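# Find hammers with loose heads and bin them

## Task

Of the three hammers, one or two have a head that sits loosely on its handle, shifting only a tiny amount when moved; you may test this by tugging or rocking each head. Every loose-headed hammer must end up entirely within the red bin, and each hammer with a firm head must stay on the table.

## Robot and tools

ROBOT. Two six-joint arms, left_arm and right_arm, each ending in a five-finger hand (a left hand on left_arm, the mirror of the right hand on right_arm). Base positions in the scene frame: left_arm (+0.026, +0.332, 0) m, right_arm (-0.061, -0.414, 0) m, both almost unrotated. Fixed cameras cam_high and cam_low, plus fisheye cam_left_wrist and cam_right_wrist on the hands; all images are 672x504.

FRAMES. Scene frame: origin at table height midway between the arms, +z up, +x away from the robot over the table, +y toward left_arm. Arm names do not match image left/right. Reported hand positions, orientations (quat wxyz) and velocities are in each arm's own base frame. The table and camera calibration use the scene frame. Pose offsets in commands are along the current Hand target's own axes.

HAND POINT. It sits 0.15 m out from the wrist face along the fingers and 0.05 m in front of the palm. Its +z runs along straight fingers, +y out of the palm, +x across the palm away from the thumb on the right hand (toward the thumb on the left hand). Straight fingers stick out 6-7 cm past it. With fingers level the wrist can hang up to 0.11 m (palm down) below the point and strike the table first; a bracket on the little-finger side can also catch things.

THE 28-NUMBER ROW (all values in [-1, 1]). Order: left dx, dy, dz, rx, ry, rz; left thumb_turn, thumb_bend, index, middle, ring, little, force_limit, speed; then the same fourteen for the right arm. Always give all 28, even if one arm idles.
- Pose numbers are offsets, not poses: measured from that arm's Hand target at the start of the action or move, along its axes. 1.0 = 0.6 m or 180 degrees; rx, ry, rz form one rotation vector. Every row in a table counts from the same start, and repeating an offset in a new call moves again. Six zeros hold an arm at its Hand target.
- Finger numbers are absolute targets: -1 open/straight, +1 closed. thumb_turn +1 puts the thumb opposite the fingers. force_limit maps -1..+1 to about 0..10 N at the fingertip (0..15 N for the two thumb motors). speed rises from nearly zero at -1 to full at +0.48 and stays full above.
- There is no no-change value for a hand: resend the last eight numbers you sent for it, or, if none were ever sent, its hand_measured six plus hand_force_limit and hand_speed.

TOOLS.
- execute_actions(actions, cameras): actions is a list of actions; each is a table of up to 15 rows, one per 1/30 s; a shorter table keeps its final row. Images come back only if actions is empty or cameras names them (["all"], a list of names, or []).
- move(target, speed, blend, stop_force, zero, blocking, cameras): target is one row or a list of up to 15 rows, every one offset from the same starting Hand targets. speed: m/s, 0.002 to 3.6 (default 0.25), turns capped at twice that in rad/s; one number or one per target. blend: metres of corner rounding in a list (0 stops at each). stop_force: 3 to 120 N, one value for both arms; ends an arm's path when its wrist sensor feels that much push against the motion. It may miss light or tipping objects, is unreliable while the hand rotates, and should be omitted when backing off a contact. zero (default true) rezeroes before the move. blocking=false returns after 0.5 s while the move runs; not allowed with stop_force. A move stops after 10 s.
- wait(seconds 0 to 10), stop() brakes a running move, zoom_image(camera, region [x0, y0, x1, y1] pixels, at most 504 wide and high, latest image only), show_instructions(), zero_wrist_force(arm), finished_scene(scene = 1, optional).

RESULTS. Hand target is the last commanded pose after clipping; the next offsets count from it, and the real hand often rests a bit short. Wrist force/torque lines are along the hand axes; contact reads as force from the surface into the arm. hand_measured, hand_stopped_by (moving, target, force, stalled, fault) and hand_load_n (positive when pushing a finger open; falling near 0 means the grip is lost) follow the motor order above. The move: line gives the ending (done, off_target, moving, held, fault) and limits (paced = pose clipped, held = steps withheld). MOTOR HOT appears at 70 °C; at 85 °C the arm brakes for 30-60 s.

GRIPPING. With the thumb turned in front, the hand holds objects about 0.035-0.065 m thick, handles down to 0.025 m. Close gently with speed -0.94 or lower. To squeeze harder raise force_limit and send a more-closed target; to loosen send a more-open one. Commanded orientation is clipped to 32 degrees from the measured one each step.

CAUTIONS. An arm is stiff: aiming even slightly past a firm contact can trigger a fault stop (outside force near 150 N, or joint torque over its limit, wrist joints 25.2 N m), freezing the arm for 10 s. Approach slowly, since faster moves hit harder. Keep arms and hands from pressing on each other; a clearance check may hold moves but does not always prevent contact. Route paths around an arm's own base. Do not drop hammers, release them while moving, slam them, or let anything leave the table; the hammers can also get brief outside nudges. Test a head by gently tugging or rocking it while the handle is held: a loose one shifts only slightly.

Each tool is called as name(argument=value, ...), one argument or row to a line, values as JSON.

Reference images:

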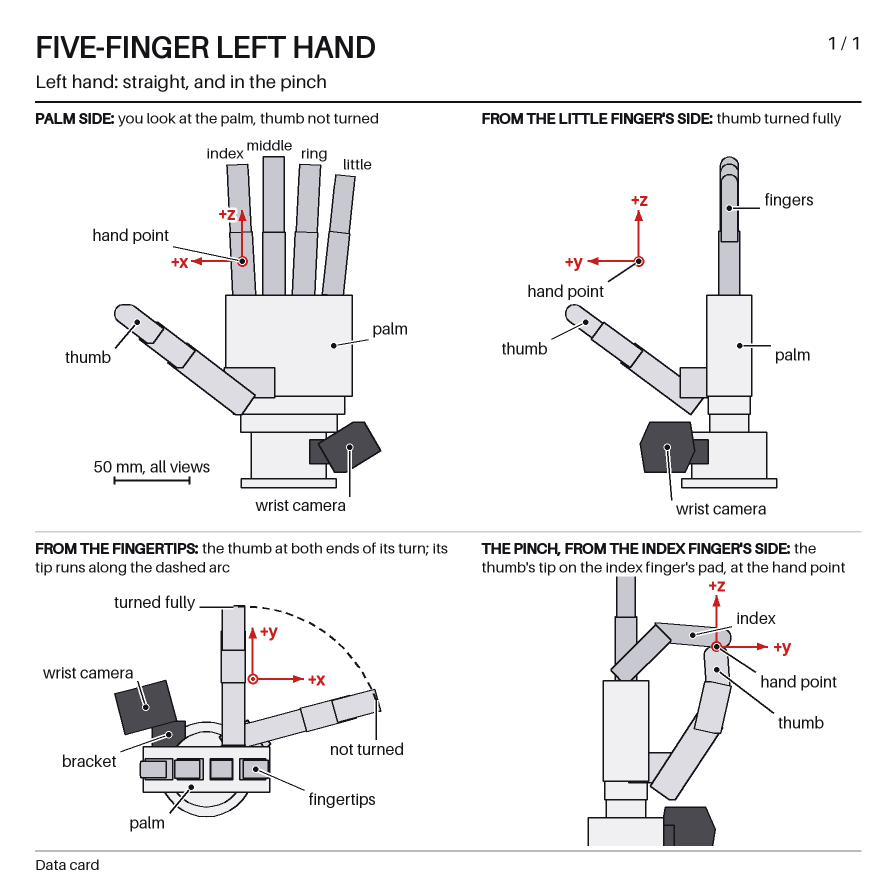

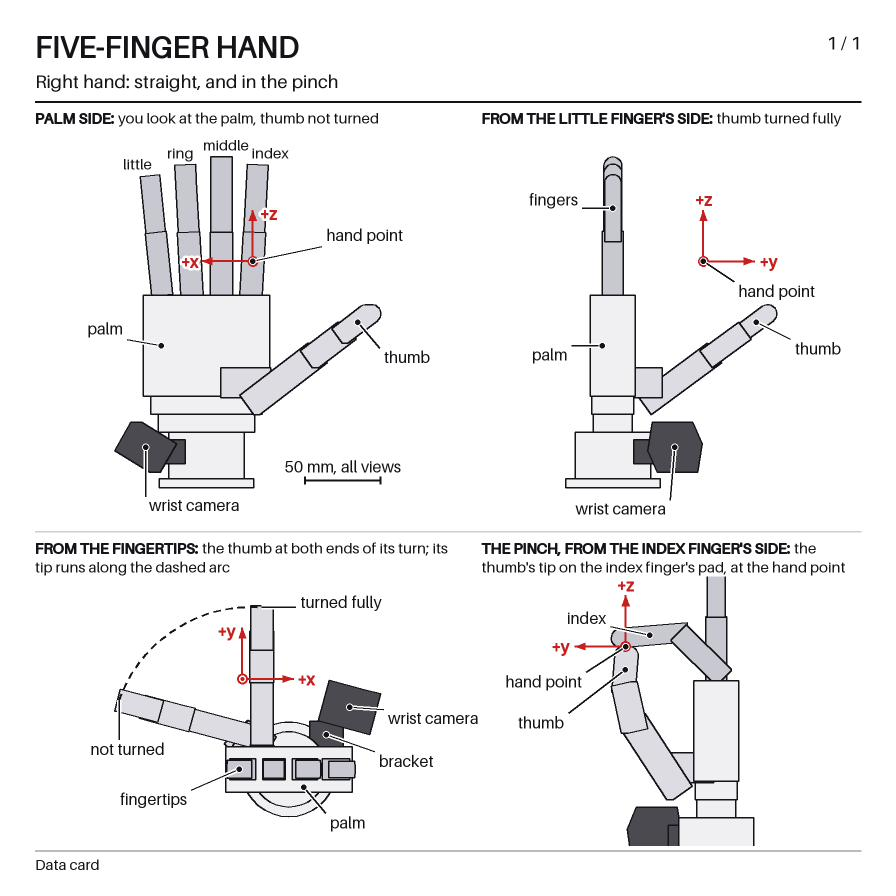

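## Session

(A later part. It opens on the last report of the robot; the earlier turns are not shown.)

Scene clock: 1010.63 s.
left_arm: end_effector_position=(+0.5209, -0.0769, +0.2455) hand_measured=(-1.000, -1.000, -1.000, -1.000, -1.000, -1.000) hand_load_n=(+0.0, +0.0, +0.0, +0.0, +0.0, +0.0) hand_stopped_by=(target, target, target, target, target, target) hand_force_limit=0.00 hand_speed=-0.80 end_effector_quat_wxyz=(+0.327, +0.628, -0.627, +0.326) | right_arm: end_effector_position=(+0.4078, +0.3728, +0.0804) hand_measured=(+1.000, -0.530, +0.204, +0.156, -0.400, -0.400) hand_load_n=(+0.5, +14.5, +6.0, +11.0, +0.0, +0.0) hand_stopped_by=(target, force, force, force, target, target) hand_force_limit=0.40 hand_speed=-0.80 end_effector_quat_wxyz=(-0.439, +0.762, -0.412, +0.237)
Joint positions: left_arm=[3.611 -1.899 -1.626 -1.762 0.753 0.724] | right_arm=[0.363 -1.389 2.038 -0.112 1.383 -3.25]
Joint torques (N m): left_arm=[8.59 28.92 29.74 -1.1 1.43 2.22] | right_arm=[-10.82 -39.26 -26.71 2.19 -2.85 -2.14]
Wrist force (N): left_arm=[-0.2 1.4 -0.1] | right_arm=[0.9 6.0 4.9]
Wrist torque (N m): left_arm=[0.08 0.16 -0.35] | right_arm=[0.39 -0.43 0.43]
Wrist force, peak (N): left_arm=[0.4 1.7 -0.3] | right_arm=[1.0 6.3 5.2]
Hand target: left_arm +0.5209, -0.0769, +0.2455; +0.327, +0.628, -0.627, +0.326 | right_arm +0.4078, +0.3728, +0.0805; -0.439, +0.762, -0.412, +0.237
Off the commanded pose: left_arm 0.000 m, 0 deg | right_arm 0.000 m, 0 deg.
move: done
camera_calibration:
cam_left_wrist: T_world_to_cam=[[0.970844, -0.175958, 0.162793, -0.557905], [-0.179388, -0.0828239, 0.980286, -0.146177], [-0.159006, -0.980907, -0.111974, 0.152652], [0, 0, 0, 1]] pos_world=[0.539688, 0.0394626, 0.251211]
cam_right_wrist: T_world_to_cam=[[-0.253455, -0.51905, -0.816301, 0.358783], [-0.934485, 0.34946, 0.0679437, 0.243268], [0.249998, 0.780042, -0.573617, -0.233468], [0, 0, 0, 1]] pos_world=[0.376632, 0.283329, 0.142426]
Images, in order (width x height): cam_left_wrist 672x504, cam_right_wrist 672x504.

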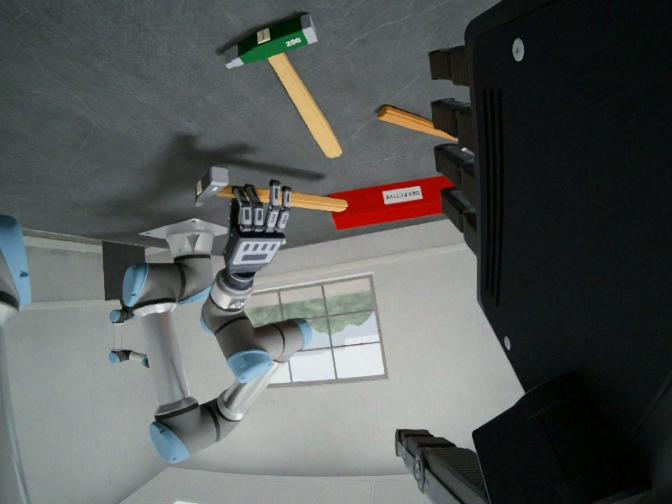

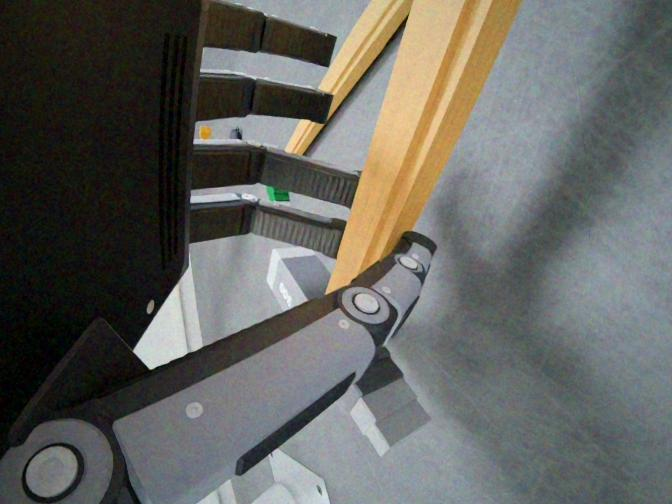

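move(
  target=[
    [0,0,0,0,0,0,-1,-1,-1,-1,-1,-1,0,-0.8,0,-0.1732,-0.1,0,0,0,1,-0.35,0.5,0.5,-0.4,-0.4,0.4,-0.8],
    [0,0,0,0,0,0,-1,-1,-1,-1,-1,-1,0,-0.8,0.0313,-0.3065,0.099,-0.1012,0.334,-0.3761,1,-0.35,0.5,0.5,-0.4,-0.4,0.4,-0.8],
  ],
  speed=0.15,
  blend=[0.02, 0],
  cameras=["cam_high","cam_left_wrist","cam_right_wrist"],
)

Scene clock: 1041.13 s.
left_arm: end_effector_position=(+0.5209, -0.0769, +0.2455) hand_measured=(-1.000, -1.000, -1.000, -1.000, -1.000, -1.000) hand_load_n=(+0.0, +0.0, +0.0, +0.0, +0.0, +0.0) hand_stopped_by=(target, target, target, target, target, target) hand_force_limit=0.00 hand_speed=-0.80 end_effector_quat_wxyz=(+0.327, +0.628, -0.627, +0.326) | right_arm: end_effector_position=(+0.5380, +0.4354, +0.2095) hand_measured=(+1.000, -0.530, +0.204, +0.156, -0.400, -0.400) hand_load_n=(+1.5, +14.5, +5.0, +10.5, +0.0, +0.0) hand_stopped_by=(target, force, force, force, target, target) hand_force_limit=0.40 hand_speed=-0.80 end_effector_quat_wxyz=(+0.122, +0.700, -0.124, +0.693)
Joint positions: left_arm=[3.611 -1.899 -1.626 -1.762 0.753 0.724] | right_arm=[0.857 -0.84 1.195 -0.327 2.778 -4.685]
Joint torques (N m): left_arm=[7.46 28.94 29.37 -0.89 1.47 2.11] | right_arm=[4.28 -43.81 -29.01 2.44 1.03 1.39]
Wrist force (N): left_arm=[0.3 1.4 -0.3] | right_arm=[-5.3 0.1 0.7]
Wrist torque (N m): left_arm=[0.10 0.08 -0.32] | right_arm=[0.09 0.15 -0.12]
Wrist force, peak (N): left_arm=[0.2 1.8 -0.4] | right_arm=[1.0 7.4 5.3]
Hand target: left_arm +0.5209, -0.0769, +0.2455; +0.327, +0.628, -0.627, +0.326 | right_arm +0.5380, +0.4354, +0.2095; +0.122, +0.700, -0.124, +0.693
Off the commanded pose: left_arm 0.000 m, 0 deg | right_arm 0.000 m, 0 deg.
move: held (right_arm; a check stopped the path); limits=held
pose unreachable (right arm): on one or more control steps of this call, first in action 0 (counted from 0), this arm could not follow its commanded pose, so it was not sent that pose on those steps. It may still have moved: this result reports where it is.
cause: moving toward the commanded pose would bring two parts of the arm too close to each other (joints 4 (wrist 1) to 6 (wrist 3) lie between them).
camera_calibration:
cam_left_wrist: T_world_to_cam=[[0.970844, -0.175958, 0.162793, -0.557905], [-0.179388, -0.0828239, 0.980286, -0.146177], [-0.159006, -0.980907, -0.111974, 0.152652], [0, 0, 0, 1]] pos_world=[0.539688, 0.0394626, 0.251211]
cam_right_wrist: T_world_to_cam=[[-0.343515, -0.891418, 0.295588, 0.507328], [-0.599852, -0.0339147, -0.799392, 0.502976], [0.722617, -0.451912, -0.523069, 0.0307033], [0, 0, 0, 1]] pos_world=[0.453799, 0.483175, 0.268175]
Images, in order (width x height): cam_high 672x504, cam_left_wrist 672x504, cam_right_wrist 672x504.

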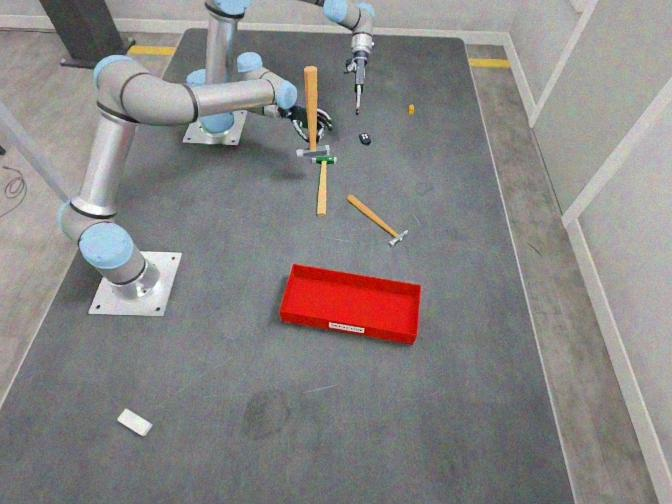

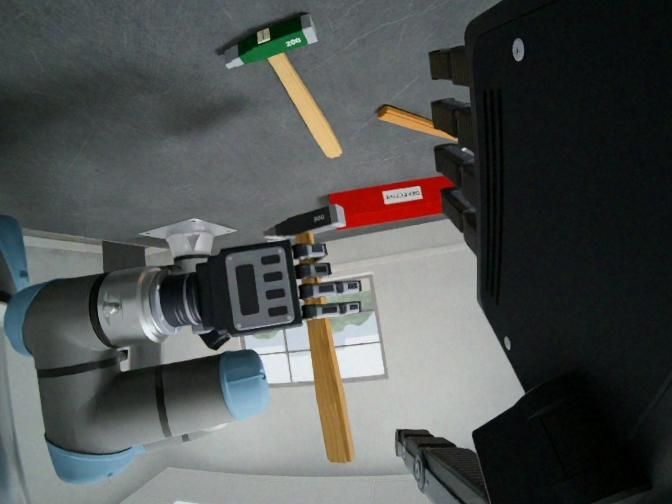

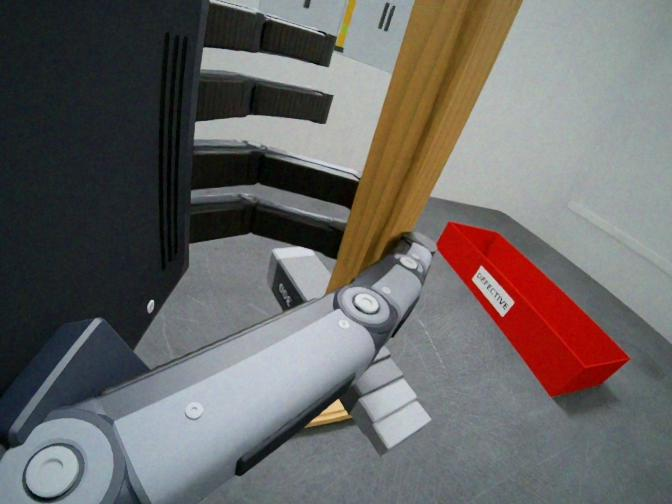

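move(
  target=[
    [0.033,-0.0067,0.2069,0,0,0,-1,-1,-1,-1,-1,-1,0,-0.8,0,0,0,0,0,0,1,-0.35,0.5,0.5,-0.4,-0.4,0.4,-0.8],
  ],
  speed=0.15,
  cameras=["cam_left_wrist"],
)

zoom_image(
  camera="cam_left_wrist",
  region=[230, 180, 400, 350],
)

Scene clock: 1051.70 s.
left_arm: end_effector_position=(+0.5248, -0.1899, +0.1904) hand_measured=(-1.000, -1.000, -1.000, -1.000, -1.000, -1.000) hand_load_n=(+0.0, +0.0, +0.0, +0.0, +0.0, +0.0) hand_stopped_by=(target, target, target, target, target, target) hand_force_limit=0.00 hand_speed=-0.80 end_effector_quat_wxyz=(+0.327, +0.628, -0.627, +0.326) | right_arm: end_effector_position=(+0.5380, +0.4354, +0.2095) hand_measured=(+1.000, -0.530, +0.204, +0.156, -0.400, -0.400) hand_load_n=(+1.5, +14.5, +6.0, +10.0, +0.0, +0.0) hand_stopped_by=(target, force, force, force, target, target) hand_force_limit=0.40 hand_speed=-0.80 end_effector_quat_wxyz=(+0.122, +0.700, -0.124, +0.693)
Joint positions: left_arm=[3.427 -1.931 -1.788 -1.377 0.668 0.472] | right_arm=[0.857 -0.84 1.195 -0.327 2.778 -4.685]
Joint torques (N m): left_arm=[-14.07 28.48 7.54 4.51 -3.59 -2] | right_arm=[-7.64 -41.96 -29.94 2.2 -0.12 1.42]
Wrist force (N): left_arm=[0.4 1.2 -0.2] | right_arm=[-5.2 0.4 1.0]
Wrist torque (N m): left_arm=[0.07 0.06 -0.23] | right_arm=[0.13 0.13 -0.10]
Wrist force, peak (N): left_arm=[-0.1 1.6 -1.2] | right_arm=[-5.4 0.3 1.0]
Hand target: left_arm +0.5248, -0.1899, +0.1904; +0.327, +0.628, -0.627, +0.326 | right_arm +0.5380, +0.4354, +0.2095; +0.122, +0.700, -0.124, +0.693
Off the commanded pose: left_arm 0.000 m, 0 deg | right_arm 0.000 m, 0 deg.
move: done
camera_calibration:
cam_left_wrist: T_world_to_cam=[[0.970846, -0.175942, 0.162794, -0.572524], [-0.179371, -0.082728, 0.980297, -0.100943], [-0.159008, -0.980918, -0.111875, 0.0362357], [0, 0, 0, 1]] pos_world=[0.543488, -0.0735376, 0.196211]
Images, in order (width x height): cam_left_wrist 672x504.

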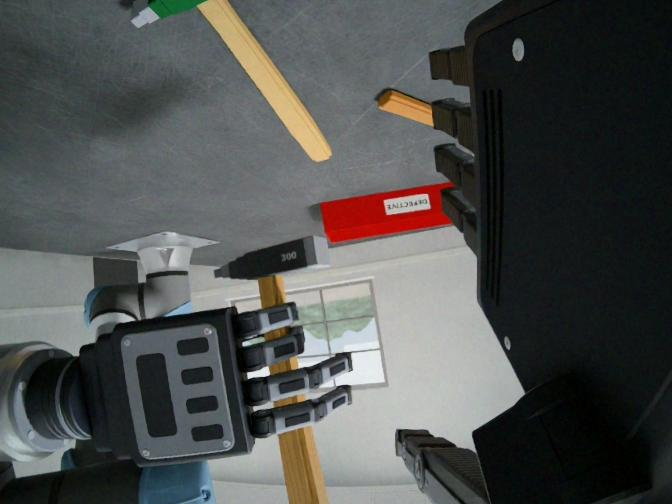

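Scaled by 2.965 from the camera's 672x504 image, which has a finer 960x720 frame.

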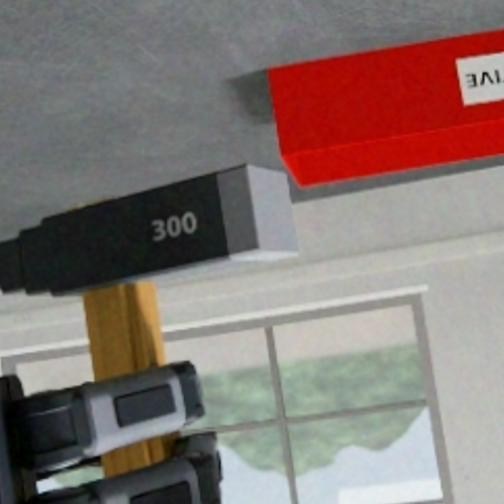

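move(
  target=[
    [-0.0395,0.1333,0.0309,0,0,0,-1,-1,-1,-1,-1,-1,0,-0.8,-0.2178,0.0437,-0.126,0,0,0,1,-0.35,0.5,0.5,-0.4,-0.4,0.4,-0.8],
  ],
  speed=0.12,
  cameras=["cam_left_wrist","cam_right_wrist","cam_high"],
)

Scene clock: 1072.13 s.
left_arm: end_effector_position=(+0.4832, -0.1908, +0.1748) hand_measured=(-1.000, -1.000, -1.000, -1.000, -1.000, -1.000) hand_load_n=(+0.0, +0.0, +0.0, +0.0, +0.0, +0.0) hand_stopped_by=(target, target, target, target, target, target) hand_force_limit=0.00 hand_speed=-0.80 end_effector_quat_wxyz=(+0.327, +0.628, -0.627, +0.325) | right_arm: end_effector_position=(+0.4956, +0.4363, +0.1417) hand_measured=(+1.000, -0.530, +0.204, +0.156, -0.400, -0.400) hand_load_n=(+2.0, +14.5, +5.5, +10.0, +0.0, +0.0) hand_stopped_by=(target, force, force, force, target, target) hand_force_limit=0.40 hand_speed=-0.80 end_effector_quat_wxyz=(+0.122, +0.700, -0.124, +0.692)
Joint positions: left_arm=[3.447 -1.866 -1.923 -1.332 0.676 0.503] | right_arm=[0.909 -0.81 1.33 -0.48 2.83 -4.673]
Joint torques (N m): left_arm=[-14.28 24.31 29.34 -1.25 -3.58 -2.02] | right_arm=[-10.1 -64.63 -29.46 2.08 -2.45 -1.75]
Wrist force (N): left_arm=[0.3 1.6 0.1] | right_arm=[-5.1 0.4 0.6]
Wrist torque (N m): left_arm=[0.11 0.08 -0.25] | right_arm=[0.14 0.11 -0.03]
Wrist force, peak (N): left_arm=[-0.2 3.2 0.7] | right_arm=[-9.6 1.0 -2.1]
Hand target: left_arm +0.4832, -0.1908, +0.1748; +0.327, +0.628, -0.627, +0.325 (not the last commanded pose) | right_arm +0.4957, +0.4363, +0.1417; +0.122, +0.700, -0.124, +0.692 (not the last commanded pose)
Off the commanded pose: left_arm 0.041 m, 0 deg | right_arm 0.073 m, 0 deg.
move: held (left_arm, right_arm; a check stopped the path); limits=held
pose unreachable (left arm): on one or more control steps of this call, first in action 0 (counted from 0), this arm could not follow its commanded pose, so it was not sent that pose on those steps. It may still have moved: this result reports where it is.
cause: moving toward the commanded pose would bring a part of the arm too close to another arm (a part of this arm just beyond joint 2 (shoulder lift) and a part of the right arm just beyond its joint 5 (wrist 2), along the way the arms are being sent, or toward where that arm still pushes).
pose unreachable (right arm): on one or more control steps of this call, first in action 0 (counted from 0), this arm could not follow its commanded pose, so it was not sent that pose on those steps. It may still have moved: this result reports where it is.
cause: moving toward the commanded pose would bring a part of the arm too close to another arm (a part of this arm just beyond joint 5 (wrist 2) and a part of the left arm just beyond its joint 2 (shoulder lift), along the way the arms are being sent, or toward where that arm still pushes).
camera_calibration:
cam_left_wrist: T_world_to_cam=[[0.970818, -0.176235, 0.162647, -0.52972], [-0.179253, -0.0827047, 0.98032, -0.0931503], [-0.159316, -0.980867, -0.111882, 0.027141], [0, 0, 0, 1]] pos_world=[0.501888, -0.0744377, 0.180511]
cam_right_wrist: T_world_to_cam=[[-0.343185, -0.891392, 0.296048, 0.513406], [-0.60185, -0.033291, -0.797915, 0.423798], [0.721111, -0.452008, -0.525059, 0.0272523], [0, 0, 0, 1]] pos_world=[0.411604, 0.484073, 0.200472]
Images, in order (width x height): cam_high 672x504, cam_left_wrist 672x504, cam_right_wrist 672x504.

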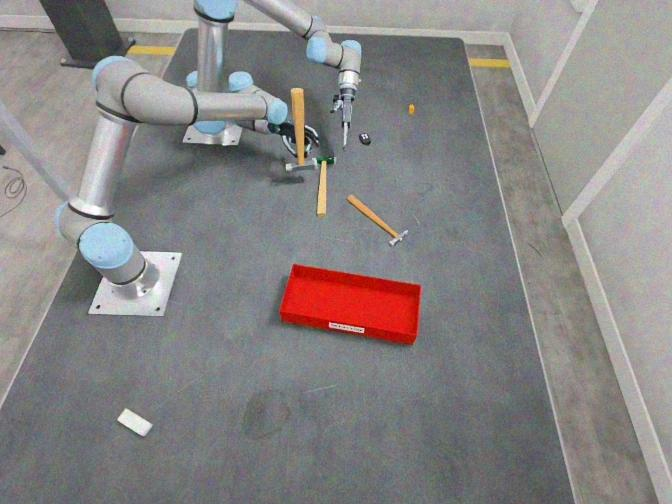

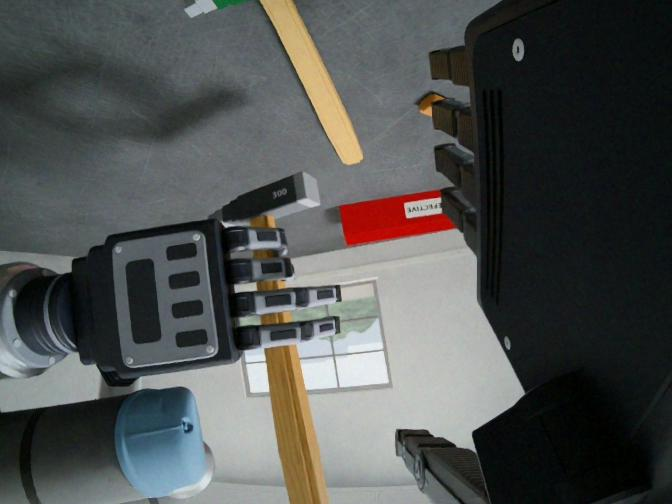

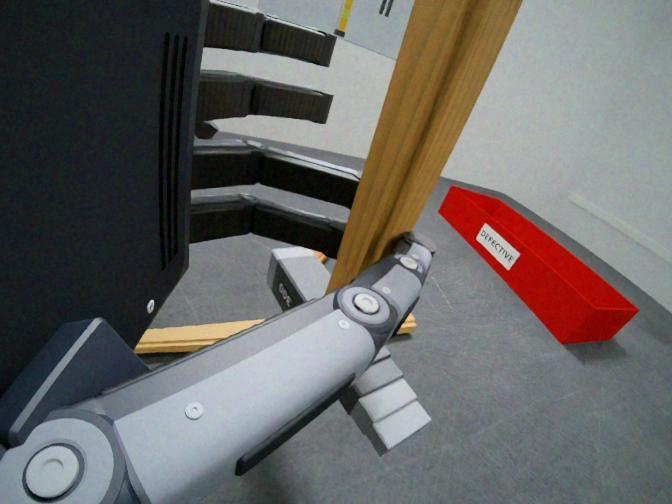

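move(
  target=[
    [0,0,0,0,0,0,-1,-1,-1,-1,-1,-1,0,-0.8,-0.0333,0.2563,0.0225,0.111,0,0,1,-0.35,0.5,0.5,-0.4,-0.4,0.4,-0.8],
  ],
  speed=0.12,
)

move(
  target=[
    [0.1387,0.0583,0.2123,0,0,0,-1,-1,-1,-1,-1,-1,0,-0.8,0,0,0,0,0,0,1,-0.35,0.5,0.5,-0.4,-0.4,0.4,-0.8],
  ],
  speed=0.12,
  cameras=["cam_left_wrist","cam_high","cam_low"],
)

Scene clock: 1088.03 s.
left_arm: end_effector_position=(+0.4832, -0.1908, +0.1748) hand_measured=(-1.000, -1.000, -1.000, -1.000, -1.000, -1.000) hand_load_n=(+0.0, +0.0, +0.0, -0.5, +0.0, +0.0) hand_stopped_by=(target, target, target, target, target, target) hand_force_limit=0.00 hand_speed=-0.80 end_effector_quat_wxyz=(+0.327, +0.628, -0.627, +0.325) | right_arm: end_effector_position=(+0.4553, +0.2873, +0.1214) hand_measured=(+1.000, -0.530, +0.204, +0.156, -0.400, -0.400) hand_load_n=(+2.0, +14.5, +5.5, +10.0, +0.0, +0.0) hand_stopped_by=(target, force, force, force, target, target) hand_force_limit=0.40 hand_speed=-0.80 end_effector_quat_wxyz=(-0.001, +0.711, -0.003, +0.703)
Joint positions: left_arm=[3.447 -1.866 -1.922 -1.332 0.676 0.503] | right_arm=[0.701 -1.233 2.139 -0.891 2.273 -4.698]
Joint torques (N m): left_arm=[-14.07 24.83 29.14 -1.19 -3.53 -1.82] | right_arm=[-9.63 -43.5 -4.82 -4.07 -2.55 -2.53]
Wrist force (N): left_arm=[0.2 1.2 -0.2] | right_arm=[-5.1 0.3 1.0]
Wrist torque (N m): left_arm=[0.07 0.09 -0.25] | right_arm=[0.10 0.10 0.12]
Wrist force, peak (N): left_arm=[0.4 1.6 -0.3] | right_arm=[-5.7 1.2 0.4]
Hand target: left_arm +0.4832, -0.1908, +0.1748; +0.327, +0.628, -0.627, +0.325 | right_arm +0.4553, +0.2873, +0.1214; -0.001, +0.711, -0.002, +0.703
Off the commanded pose: left_arm 0.000 m, 0 deg | right_arm 0.000 m, 0 deg.
move: done

Scene clock: 1089.90 s.
left_arm: end_effector_position=(+0.4481, -0.3429, +0.1699) hand_measured=(-1.000, -1.000, -1.000, -1.000, -1.000, -1.000) hand_load_n=(+0.0, +0.0, +0.0, +0.0, +0.0, +0.0) hand_stopped_by=(target, target, target, target, target, target) hand_force_limit=0.00 hand_speed=-0.80 end_effector_quat_wxyz=(+0.327, +0.627, -0.627, +0.325) | right_arm: end_effector_position=(+0.4553, +0.2873, +0.1214) hand_measured=(+1.000, -0.530, +0.204, +0.156, -0.400, -0.400) hand_load_n=(+2.0, +14.5, +5.5, +10.0, +0.0, +0.0) hand_stopped_by=(target, force, force, force, target, target) hand_force_limit=0.40 hand_speed=-0.80 end_effector_quat_wxyz=(-0.001, +0.711, -0.002, +0.703)
Joint positions: left_arm=[3.167 -1.875 -2.047 -0.831 0.612 0.046] | right_arm=[0.701 -1.233 2.139 -0.891 2.273 -4.698]
Joint torques (N m): left_arm=[-14.09 23.86 5.61 5.28 1.36 -2.01] | right_arm=[-10.5 -44.12 -6.35 -4.28 -2.5 -2.74]
Wrist force (N): left_arm=[0.2 1.2 -0.3] | right_arm=[-5.2 0.3 0.7]
Wrist torque (N m): left_arm=[0.07 0.07 -0.23] | right_arm=[0.12 0.14 0.10]
Wrist force, peak (N): left_arm=[0.9 1.7 0.4] | right_arm=[-5.4 0.3 0.8]
Hand target: left_arm +0.4481, -0.3429, +0.1699; +0.327, +0.628, -0.627, +0.325 | right_arm +0.4553, +0.2873, +0.1214; -0.001, +0.711, -0.002, +0.703
Off the commanded pose: left_arm 0.000 m, 0 deg | right_arm 0.000 m, 0 deg.
move: done
camera_calibration:
cam_left_wrist: T_world_to_cam=[[0.970814, -0.176237, 0.162666, -0.521752], [-0.179271, -0.0827013, 0.980317, -0.10719], [-0.159316, -0.980867, -0.111882, -0.128173], [0, 0, 0, 1]] pos_world=[0.466888, -0.226538, 0.175611]
Images, in order (width x height): cam_high 672x504, cam_low 672x504, cam_left_wrist 672x504.

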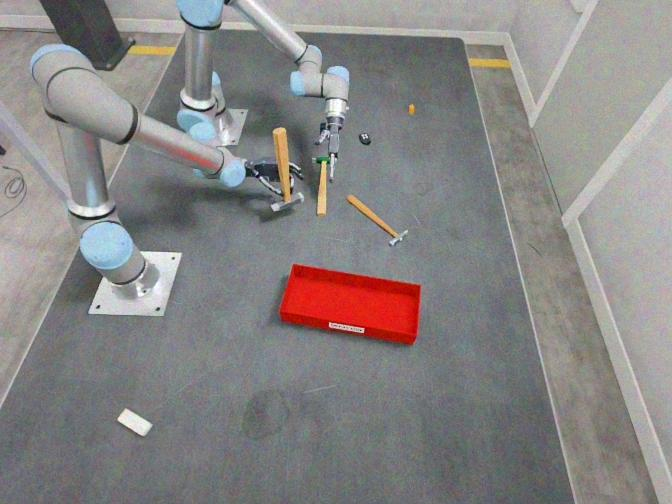

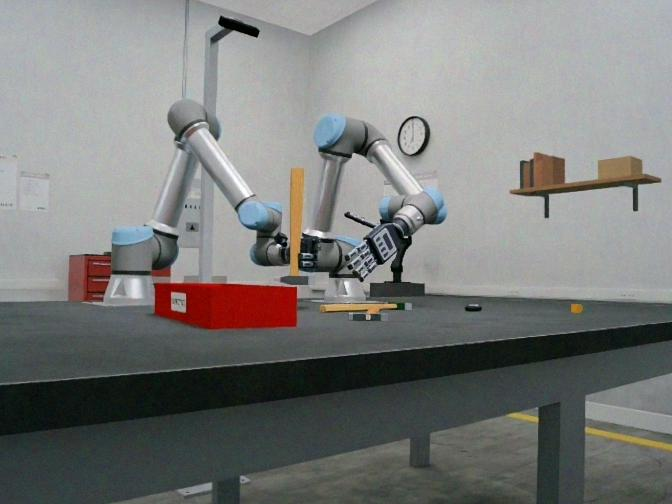

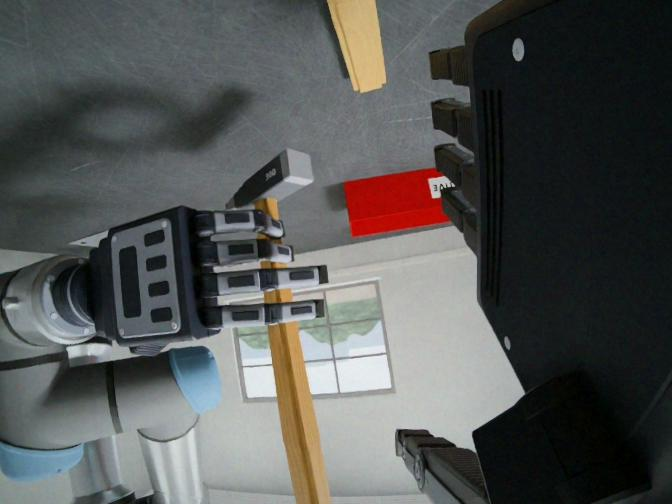

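move(
  target=[
    [0,0,0,0,0,0,-1,-1,-1,-1,-1,-1,0,-0.8,-0.083,0,0,0,0,0,1,-0.35,0.5,0.5,-0.4,-0.4,0.4,-0.8],
  ],
  speed=0.08,
  stop_force=8,
  cameras=["cam_low"],
)

move(
  target=[
    [0,0,0,0,0,0,-1,-1,-1,-1,-1,-1,0,-0.8,-0.06,0,0,0,0,0,1,-0.35,0.5,0.5,-0.4,-0.4,0.4,-0.8],
  ],
  speed=0.015,
  stop_force=3,
  cameras=["cam_left_wrist"],
)

zoom_image(
  camera="cam_left_wrist",
  region=[210, 60, 350, 200],
)

Scene clock: 1101.03 s.
left_arm: end_effector_position=(+0.4481, -0.3429, +0.1699) hand_measured=(-1.000, -1.000, -1.000, -1.000, -1.000, -1.000) hand_load_n=(+0.0, +0.0, +0.0, +0.0, +0.0, +0.0) hand_stopped_by=(target, target, target, target, target, target) hand_force_limit=0.00 hand_speed=-0.80 end_effector_quat_wxyz=(+0.327, +0.628, -0.627, +0.325) | right_arm: end_effector_position=(+0.4548, +0.2876, +0.0716) hand_measured=(+1.000, -0.530, +0.204, +0.156, -0.400, -0.400) hand_load_n=(+2.0, +14.5, +5.5, +10.0, +0.0, +0.0) hand_stopped_by=(target, force, force, force, target, target) hand_force_limit=0.40 hand_speed=-0.80 end_effector_quat_wxyz=(-0.001, +0.711, -0.002, +0.703)
Joint positions: left_arm=[3.167 -1.875 -2.047 -0.83 0.612 0.046] | right_arm=[0.702 -1.118 2.163 -1.031 2.275 -4.698]
Joint torques (N m): left_arm=[-13.89 24.08 5.55 5.17 1.28 -1.97] | right_arm=[7.73 -23.31 -3.87 -4.24 2.5 -2.73]
Wrist force (N): left_arm=[0.3 1.2 -0.2] | right_arm=[-5.1 0.3 0.7]
Wrist torque (N m): left_arm=[0.06 0.06 -0.23] | right_arm=[0.11 0.11 0.10]
Wrist force, peak (N): left_arm=[0.5 1.6 -0.4] | right_arm=[-6.0 0.1 0.7]
Hand target: left_arm +0.4481, -0.3429, +0.1699; +0.327, +0.628, -0.627, +0.325 | right_arm +0.4548, +0.2876, +0.0716; -0.001, +0.711, -0.002, +0.703
Off the commanded pose: left_arm 0.000 m, 0 deg | right_arm 0.000 m, 0 deg.
move: done
Images, in order (width x height): cam_low 672x504.

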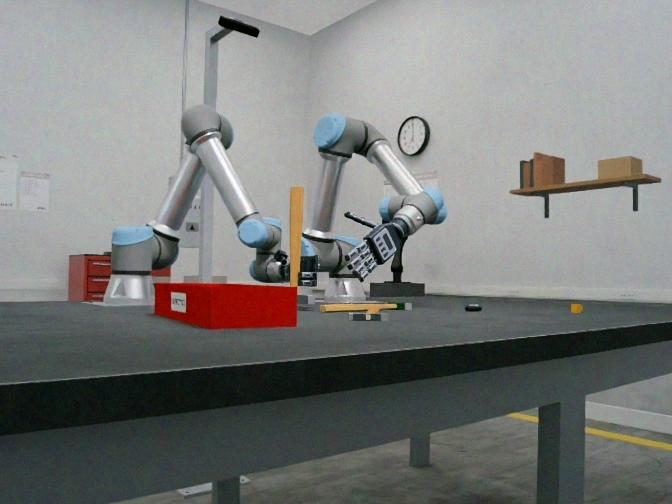

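Scene clock: 1103.30 s.
left_arm: end_effector_position=(+0.4481, -0.3429, +0.1699) hand_measured=(-1.000, -1.000, -1.000, -1.000, -1.000, -1.000) hand_load_n=(+0.0, +0.0, +0.0, +0.0, +0.0, +0.0) hand_stopped_by=(target, target, target, target, target, target) hand_force_limit=0.00 hand_speed=-0.80 end_effector_quat_wxyz=(+0.327, +0.628, -0.627, +0.325) | right_arm: end_effector_position=(+0.4546, +0.2877, +0.0560) hand_measured=(+1.000, -0.530, +0.204, +0.156, -0.400, -0.400) hand_load_n=(+1.5, +14.5, +6.0, +10.0, +0.0, +0.0) hand_stopped_by=(target, force, force, force, target, target) hand_force_limit=0.40 hand_speed=-0.80 end_effector_quat_wxyz=(-0.001, +0.711, -0.002, +0.703)
Joint positions: left_arm=[3.167 -1.875 -2.047 -0.83 0.612 0.046] | right_arm=[0.703 -1.079 2.167 -1.073 2.275 -4.698]
Joint torques (N m): left_arm=[-13.59 24.73 5 5.03 1.15 -2.01] | right_arm=[1.69 -47.21 -20.74 0.68 0.93 0.45]
Wrist force (N): left_arm=[0.7 1.3 -0.2] | right_arm=[-5.4 0.4 1.0]
Wrist torque (N m): left_arm=[0.07 0.00 -0.20] | right_arm=[0.10 0.16 0.06]
Wrist force, peak (N): left_arm=[0.5 1.7 -0.4] | right_arm=[-5.6 0.4 0.8]
Hand target: left_arm +0.4481, -0.3429, +0.1699; +0.327, +0.628, -0.627, +0.325 | right_arm +0.4546, +0.2877, +0.0560; -0.001, +0.711, -0.003, +0.703 (not the last commanded pose)
Off the commanded pose: left_arm 0.000 m, 0 deg | right_arm 0.020 m, 0 deg.
move: contact (right_arm)
camera_calibration:
cam_left_wrist: T_world_to_cam=[[0.970818, -0.176235, 0.162647, -0.521653], [-0.179253, -0.0827047, 0.98032, -0.107218], [-0.159316, -0.980867, -0.111882, -0.128189], [0, 0, 0, 1]] pos_world=[0.466788, -0.226538, 0.175611]
Images, in order (width x height): cam_left_wrist 672x504.

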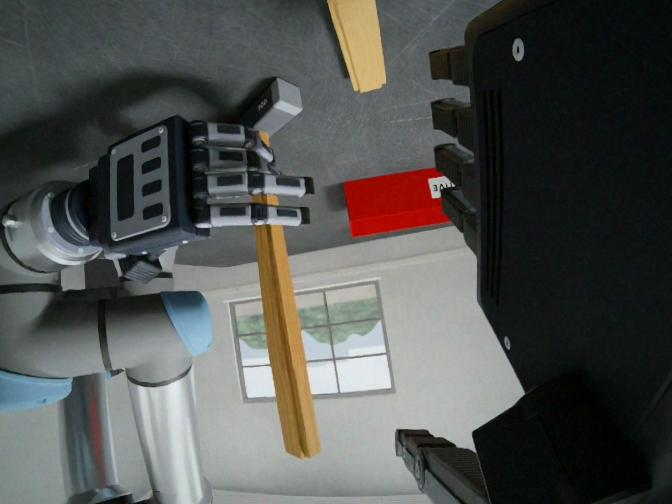

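Scaled by 3.600 from the camera's 672x504 image, which has a finer 960x720 frame.

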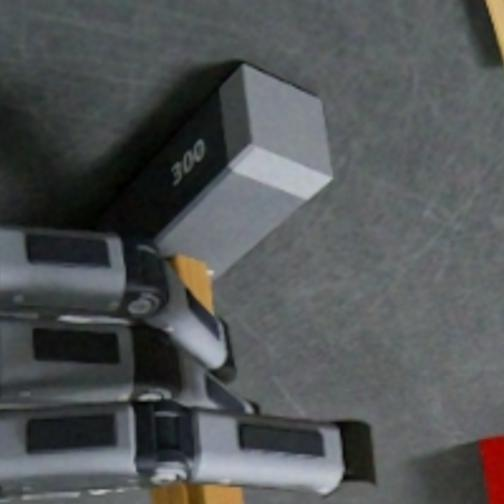

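move(
  target=[
    [0,0,0,0,0,0,-1,-1,-1,-1,-1,-1,0,-0.8,-0.0017,0,0,0,0,0,1,-0.35,0.5,0.5,-0.4,-0.4,0.4,-0.8],
  ],
  speed=0.01,
)

move(
  target=[
    [0,0,0,0,0,0,-1,-1,-1,-1,-1,-1,0,-0.8,-0.0017,0,0,0,0,0,1,-0.35,0.5,0.5,-0.4,-0.4,0.4,-0.8],
  ],
  speed=0.01,
  cameras=["cam_left_wrist"],
)

zoom_image(
  camera="cam_left_wrist",
  region=[210, 60, 350, 200],
)

Scene clock: 1111.27 s.
left_arm: end_effector_position=(+0.4481, -0.3429, +0.1699) hand_measured=(-1.000, -1.000, -1.000, -1.000, -1.000, -1.000) hand_load_n=(+0.0, +0.0, +0.0, +0.0, -0.5, +0.0) hand_stopped_by=(target, target, target, target, target, target) hand_force_limit=0.00 hand_speed=-0.80 end_effector_quat_wxyz=(+0.327, +0.628, -0.627, +0.325) | right_arm: end_effector_position=(+0.4546, +0.2877, +0.0551) hand_measured=(+1.000, -0.530, +0.204, +0.156, -0.400, -0.400) hand_load_n=(-3.5, +14.5, +5.0, +10.5, +0.0, +0.0) hand_stopped_by=(target, force, force, force, target, target) hand_force_limit=0.40 hand_speed=-0.80 end_effector_quat_wxyz=(-0.001, +0.711, -0.003, +0.703)
Joint positions: left_arm=[3.167 -1.875 -2.047 -0.83 0.612 0.046] | right_arm=[0.703 -1.076 2.167 -1.076 2.275 -4.698]
Joint torques (N m): left_arm=[-13.72 26.39 5.32 5 1.11 -1.9] | right_arm=[-3.83 -16.33 1.94 -2.16 -0.32 1.11]
Wrist force (N): left_arm=[0.4 1.2 -0.1] | right_arm=[8.2 0.0 0.5]
Wrist torque (N m): left_arm=[0.05 0.04 -0.21] | right_arm=[0.07 0.17 -0.12]
Wrist force, peak (N): left_arm=[0.6 1.8 0.0] | right_arm=[8.3 0.0 0.6]
Hand target: left_arm +0.4481, -0.3429, +0.1699; +0.327, +0.628, -0.627, +0.325 | right_arm +0.4546, +0.2877, +0.0550; -0.001, +0.711, -0.003, +0.703
Off the commanded pose: left_arm 0.000 m, 0 deg | right_arm 0.000 m, 0 deg.
move: done

Scene clock: 1111.97 s.
left_arm: end_effector_position=(+0.4481, -0.3429, +0.1699) hand_measured=(-1.000, -1.000, -1.000, -1.000, -1.000, -1.000) hand_load_n=(+0.0, +0.0, +0.0, +0.0, +0.0, +0.0) hand_stopped_by=(target, target, target, target, target, target) hand_force_limit=0.00 hand_speed=-0.80 end_effector_quat_wxyz=(+0.327, +0.628, -0.627, +0.325) | right_arm: end_effector_position=(+0.4546, +0.2877, +0.0540) hand_measured=(+1.000, -0.530, +0.204, +0.156, -0.400, -0.400) hand_load_n=(-6.0, +13.5, +5.5, +10.5, +0.0, +0.0) hand_stopped_by=(target, force, force, force, target, target) hand_force_limit=0.40 hand_speed=-0.80 end_effector_quat_wxyz=(-0.001, +0.711, -0.003, +0.703)
Joint positions: left_arm=[3.167 -1.875 -2.047 -0.83 0.612 0.046] | right_arm=[0.703 -1.074 2.167 -1.079 2.275 -4.698]
Joint torques (N m): left_arm=[-14.07 26.51 5.52 5.02 1.13 -1.92] | right_arm=[7.2 -14.78 2.23 -2.06 2.36 1.16]
Wrist force (N): left_arm=[0.6 1.3 0.0] | right_arm=[9.9 0.5 0.2]
Wrist torque (N m): left_arm=[0.06 0.02 -0.20] | right_arm=[0.09 0.14 -0.12]
Wrist force, peak (N): left_arm=[0.5 1.8 -0.1] | right_arm=[10.9 0.6 -0.1]
Hand target: left_arm +0.4481, -0.3429, +0.1699; +0.327, +0.628, -0.627, +0.325 | right_arm +0.4546, +0.2877, +0.0540; -0.001, +0.711, -0.003, +0.703
Off the commanded pose: left_arm 0.000 m, 0 deg | right_arm 0.000 m, 0 deg.
move: done
camera_calibration:
cam_left_wrist: T_world_to_cam=[[0.970818, -0.176235, 0.162647, -0.521653], [-0.179253, -0.0827047, 0.98032, -0.107218], [-0.159316, -0.980867, -0.111882, -0.128189], [0, 0, 0, 1]] pos_world=[0.466788, -0.226538, 0.175611]
Images, in order (width x height): cam_left_wrist 672x504.

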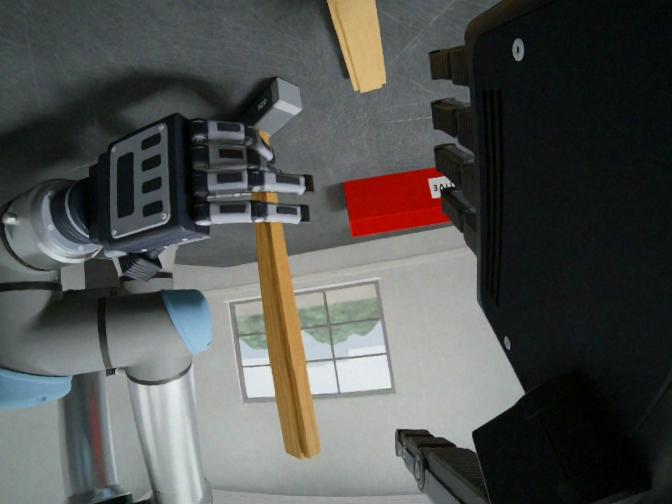

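Scaled by 3.600 from the camera's 672x504 image, which has a finer 960x720 frame.

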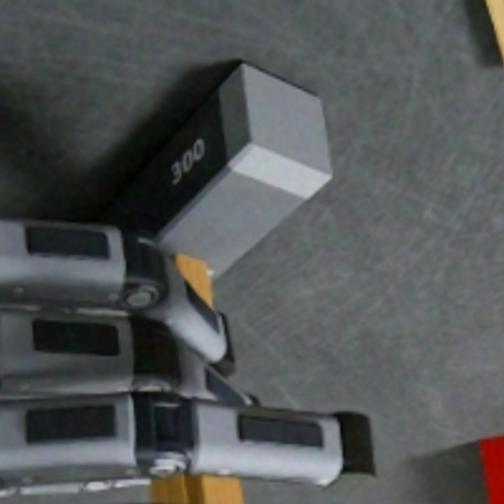

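move(
  target=[
    [0,0,0,0,0,0,-1,-1,-1,-1,-1,-1,0,-0.8,0.0125,0,0,0,-0.0241,-0.0139,1,-0.35,0.5,0.5,-0.4,-0.4,0.4,-0.8],
  ],
  speed=0.03,
  cameras=["cam_left_wrist","cam_right_wrist"],
)

zoom_image(
  camera="cam_left_wrist",
  region=[200, 60, 350, 210],
)

zoom_image(
  camera="cam_right_wrist",
  region=[250, 220, 480, 470],
)

Scene clock: 1130.20 s.
left_arm: end_effector_position=(+0.4481, -0.3429, +0.1699) hand_measured=(-1.000, -1.000, -1.000, -1.000, -1.000, -1.000) hand_load_n=(+0.0, +0.0, +0.0, +0.0, +0.0, +0.0) hand_stopped_by=(target, target, target, target, target, target) hand_force_limit=0.00 hand_speed=-0.80 end_effector_quat_wxyz=(+0.327, +0.628, -0.627, +0.325) | right_arm: end_effector_position=(+0.4547, +0.2876, +0.0615) hand_measured=(+1.000, -0.530, +0.204, +0.156, -0.400, -0.400) hand_load_n=(-0.5, +14.0, +7.0, +8.5, +0.0, +0.0) hand_stopped_by=(target, force, force, force, target, target) hand_force_limit=0.40 hand_speed=-0.80 end_effector_quat_wxyz=(+0.014, +0.737, +0.013, +0.676)
Joint positions: left_arm=[3.167 -1.875 -2.047 -0.83 0.612 0.046] | right_arm=[0.7 -1.112 2.125 -0.9 2.271 -4.677]
Joint torques (N m): left_arm=[-13.69 27.82 5.36 4.84 1.05 -1.9] | right_arm=[-10.24 -47.47 -22.49 1.6 -2.32 1.31]
Wrist force (N): left_arm=[0.6 1.5 0.0] | right_arm=[-5.0 0.4 1.0]
Wrist torque (N m): left_arm=[0.09 0.02 -0.21] | right_arm=[0.15 0.11 -0.08]
Wrist force, peak (N): left_arm=[0.5 1.7 -0.3] | right_arm=[10.3 0.3 0.1]
Hand target: left_arm +0.4481, -0.3429, +0.1699; +0.327, +0.628, -0.627, +0.325 | right_arm +0.4547, +0.2876, +0.0615; +0.014, +0.737, +0.013, +0.676
Off the commanded pose: left_arm 0.000 m, 0 deg | right_arm 0.000 m, 0 deg.
move: done
camera_calibration:
cam_left_wrist: T_world_to_cam=[[0.970818, -0.176235, 0.162647, -0.521653], [-0.179253, -0.0827047, 0.98032, -0.107218], [-0.159316, -0.980867, -0.111882, -0.128189], [0, 0, 0, 1]] pos_world=[0.466788, -0.226538, 0.175611]
cam_right_wrist: T_world_to_cam=[[0.00618286, -0.942643, 0.333744, 0.244097], [-0.61166, -0.267599, -0.744489, 0.398847], [0.791097, -0.199535, -0.578231, -0.153626], [0, 0, 0, 1]] pos_world=[0.363982, 0.306174, 0.126639]
Images, in order (width x height): cam_left_wrist 672x504, cam_right_wrist 672x504.

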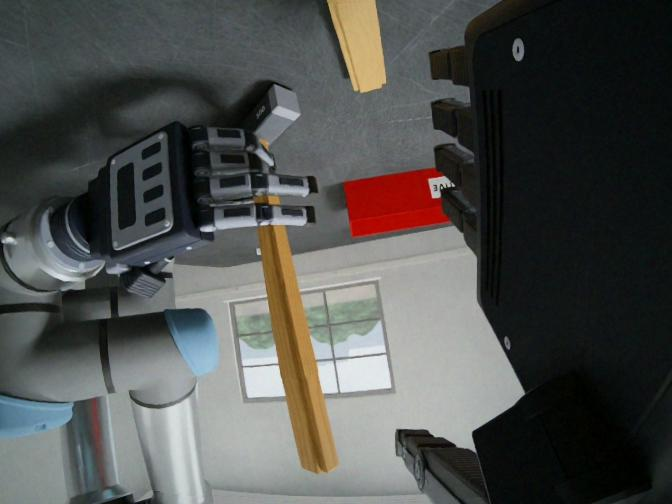

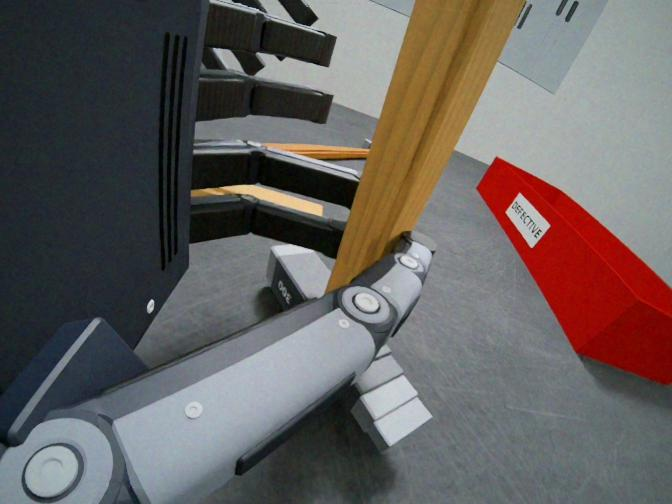

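Scaled by 3.360 from the camera's 672x504 image, which has a finer 960x720 frame.

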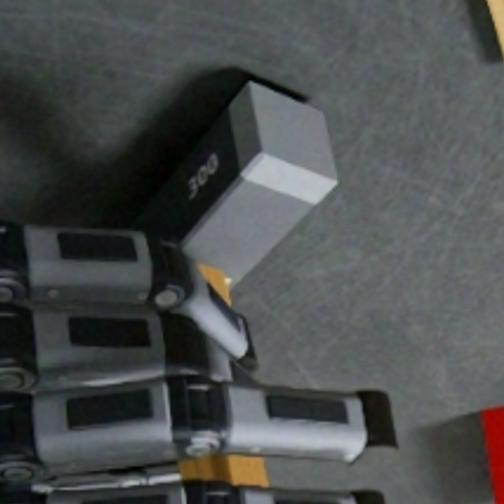

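Scaled by 2.016 from the camera's 672x504 image, which has a finer 960x720 frame.

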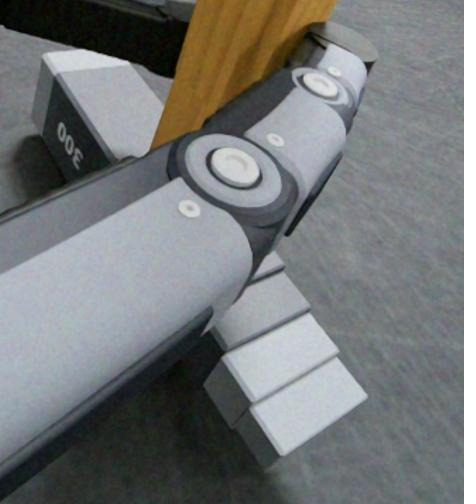

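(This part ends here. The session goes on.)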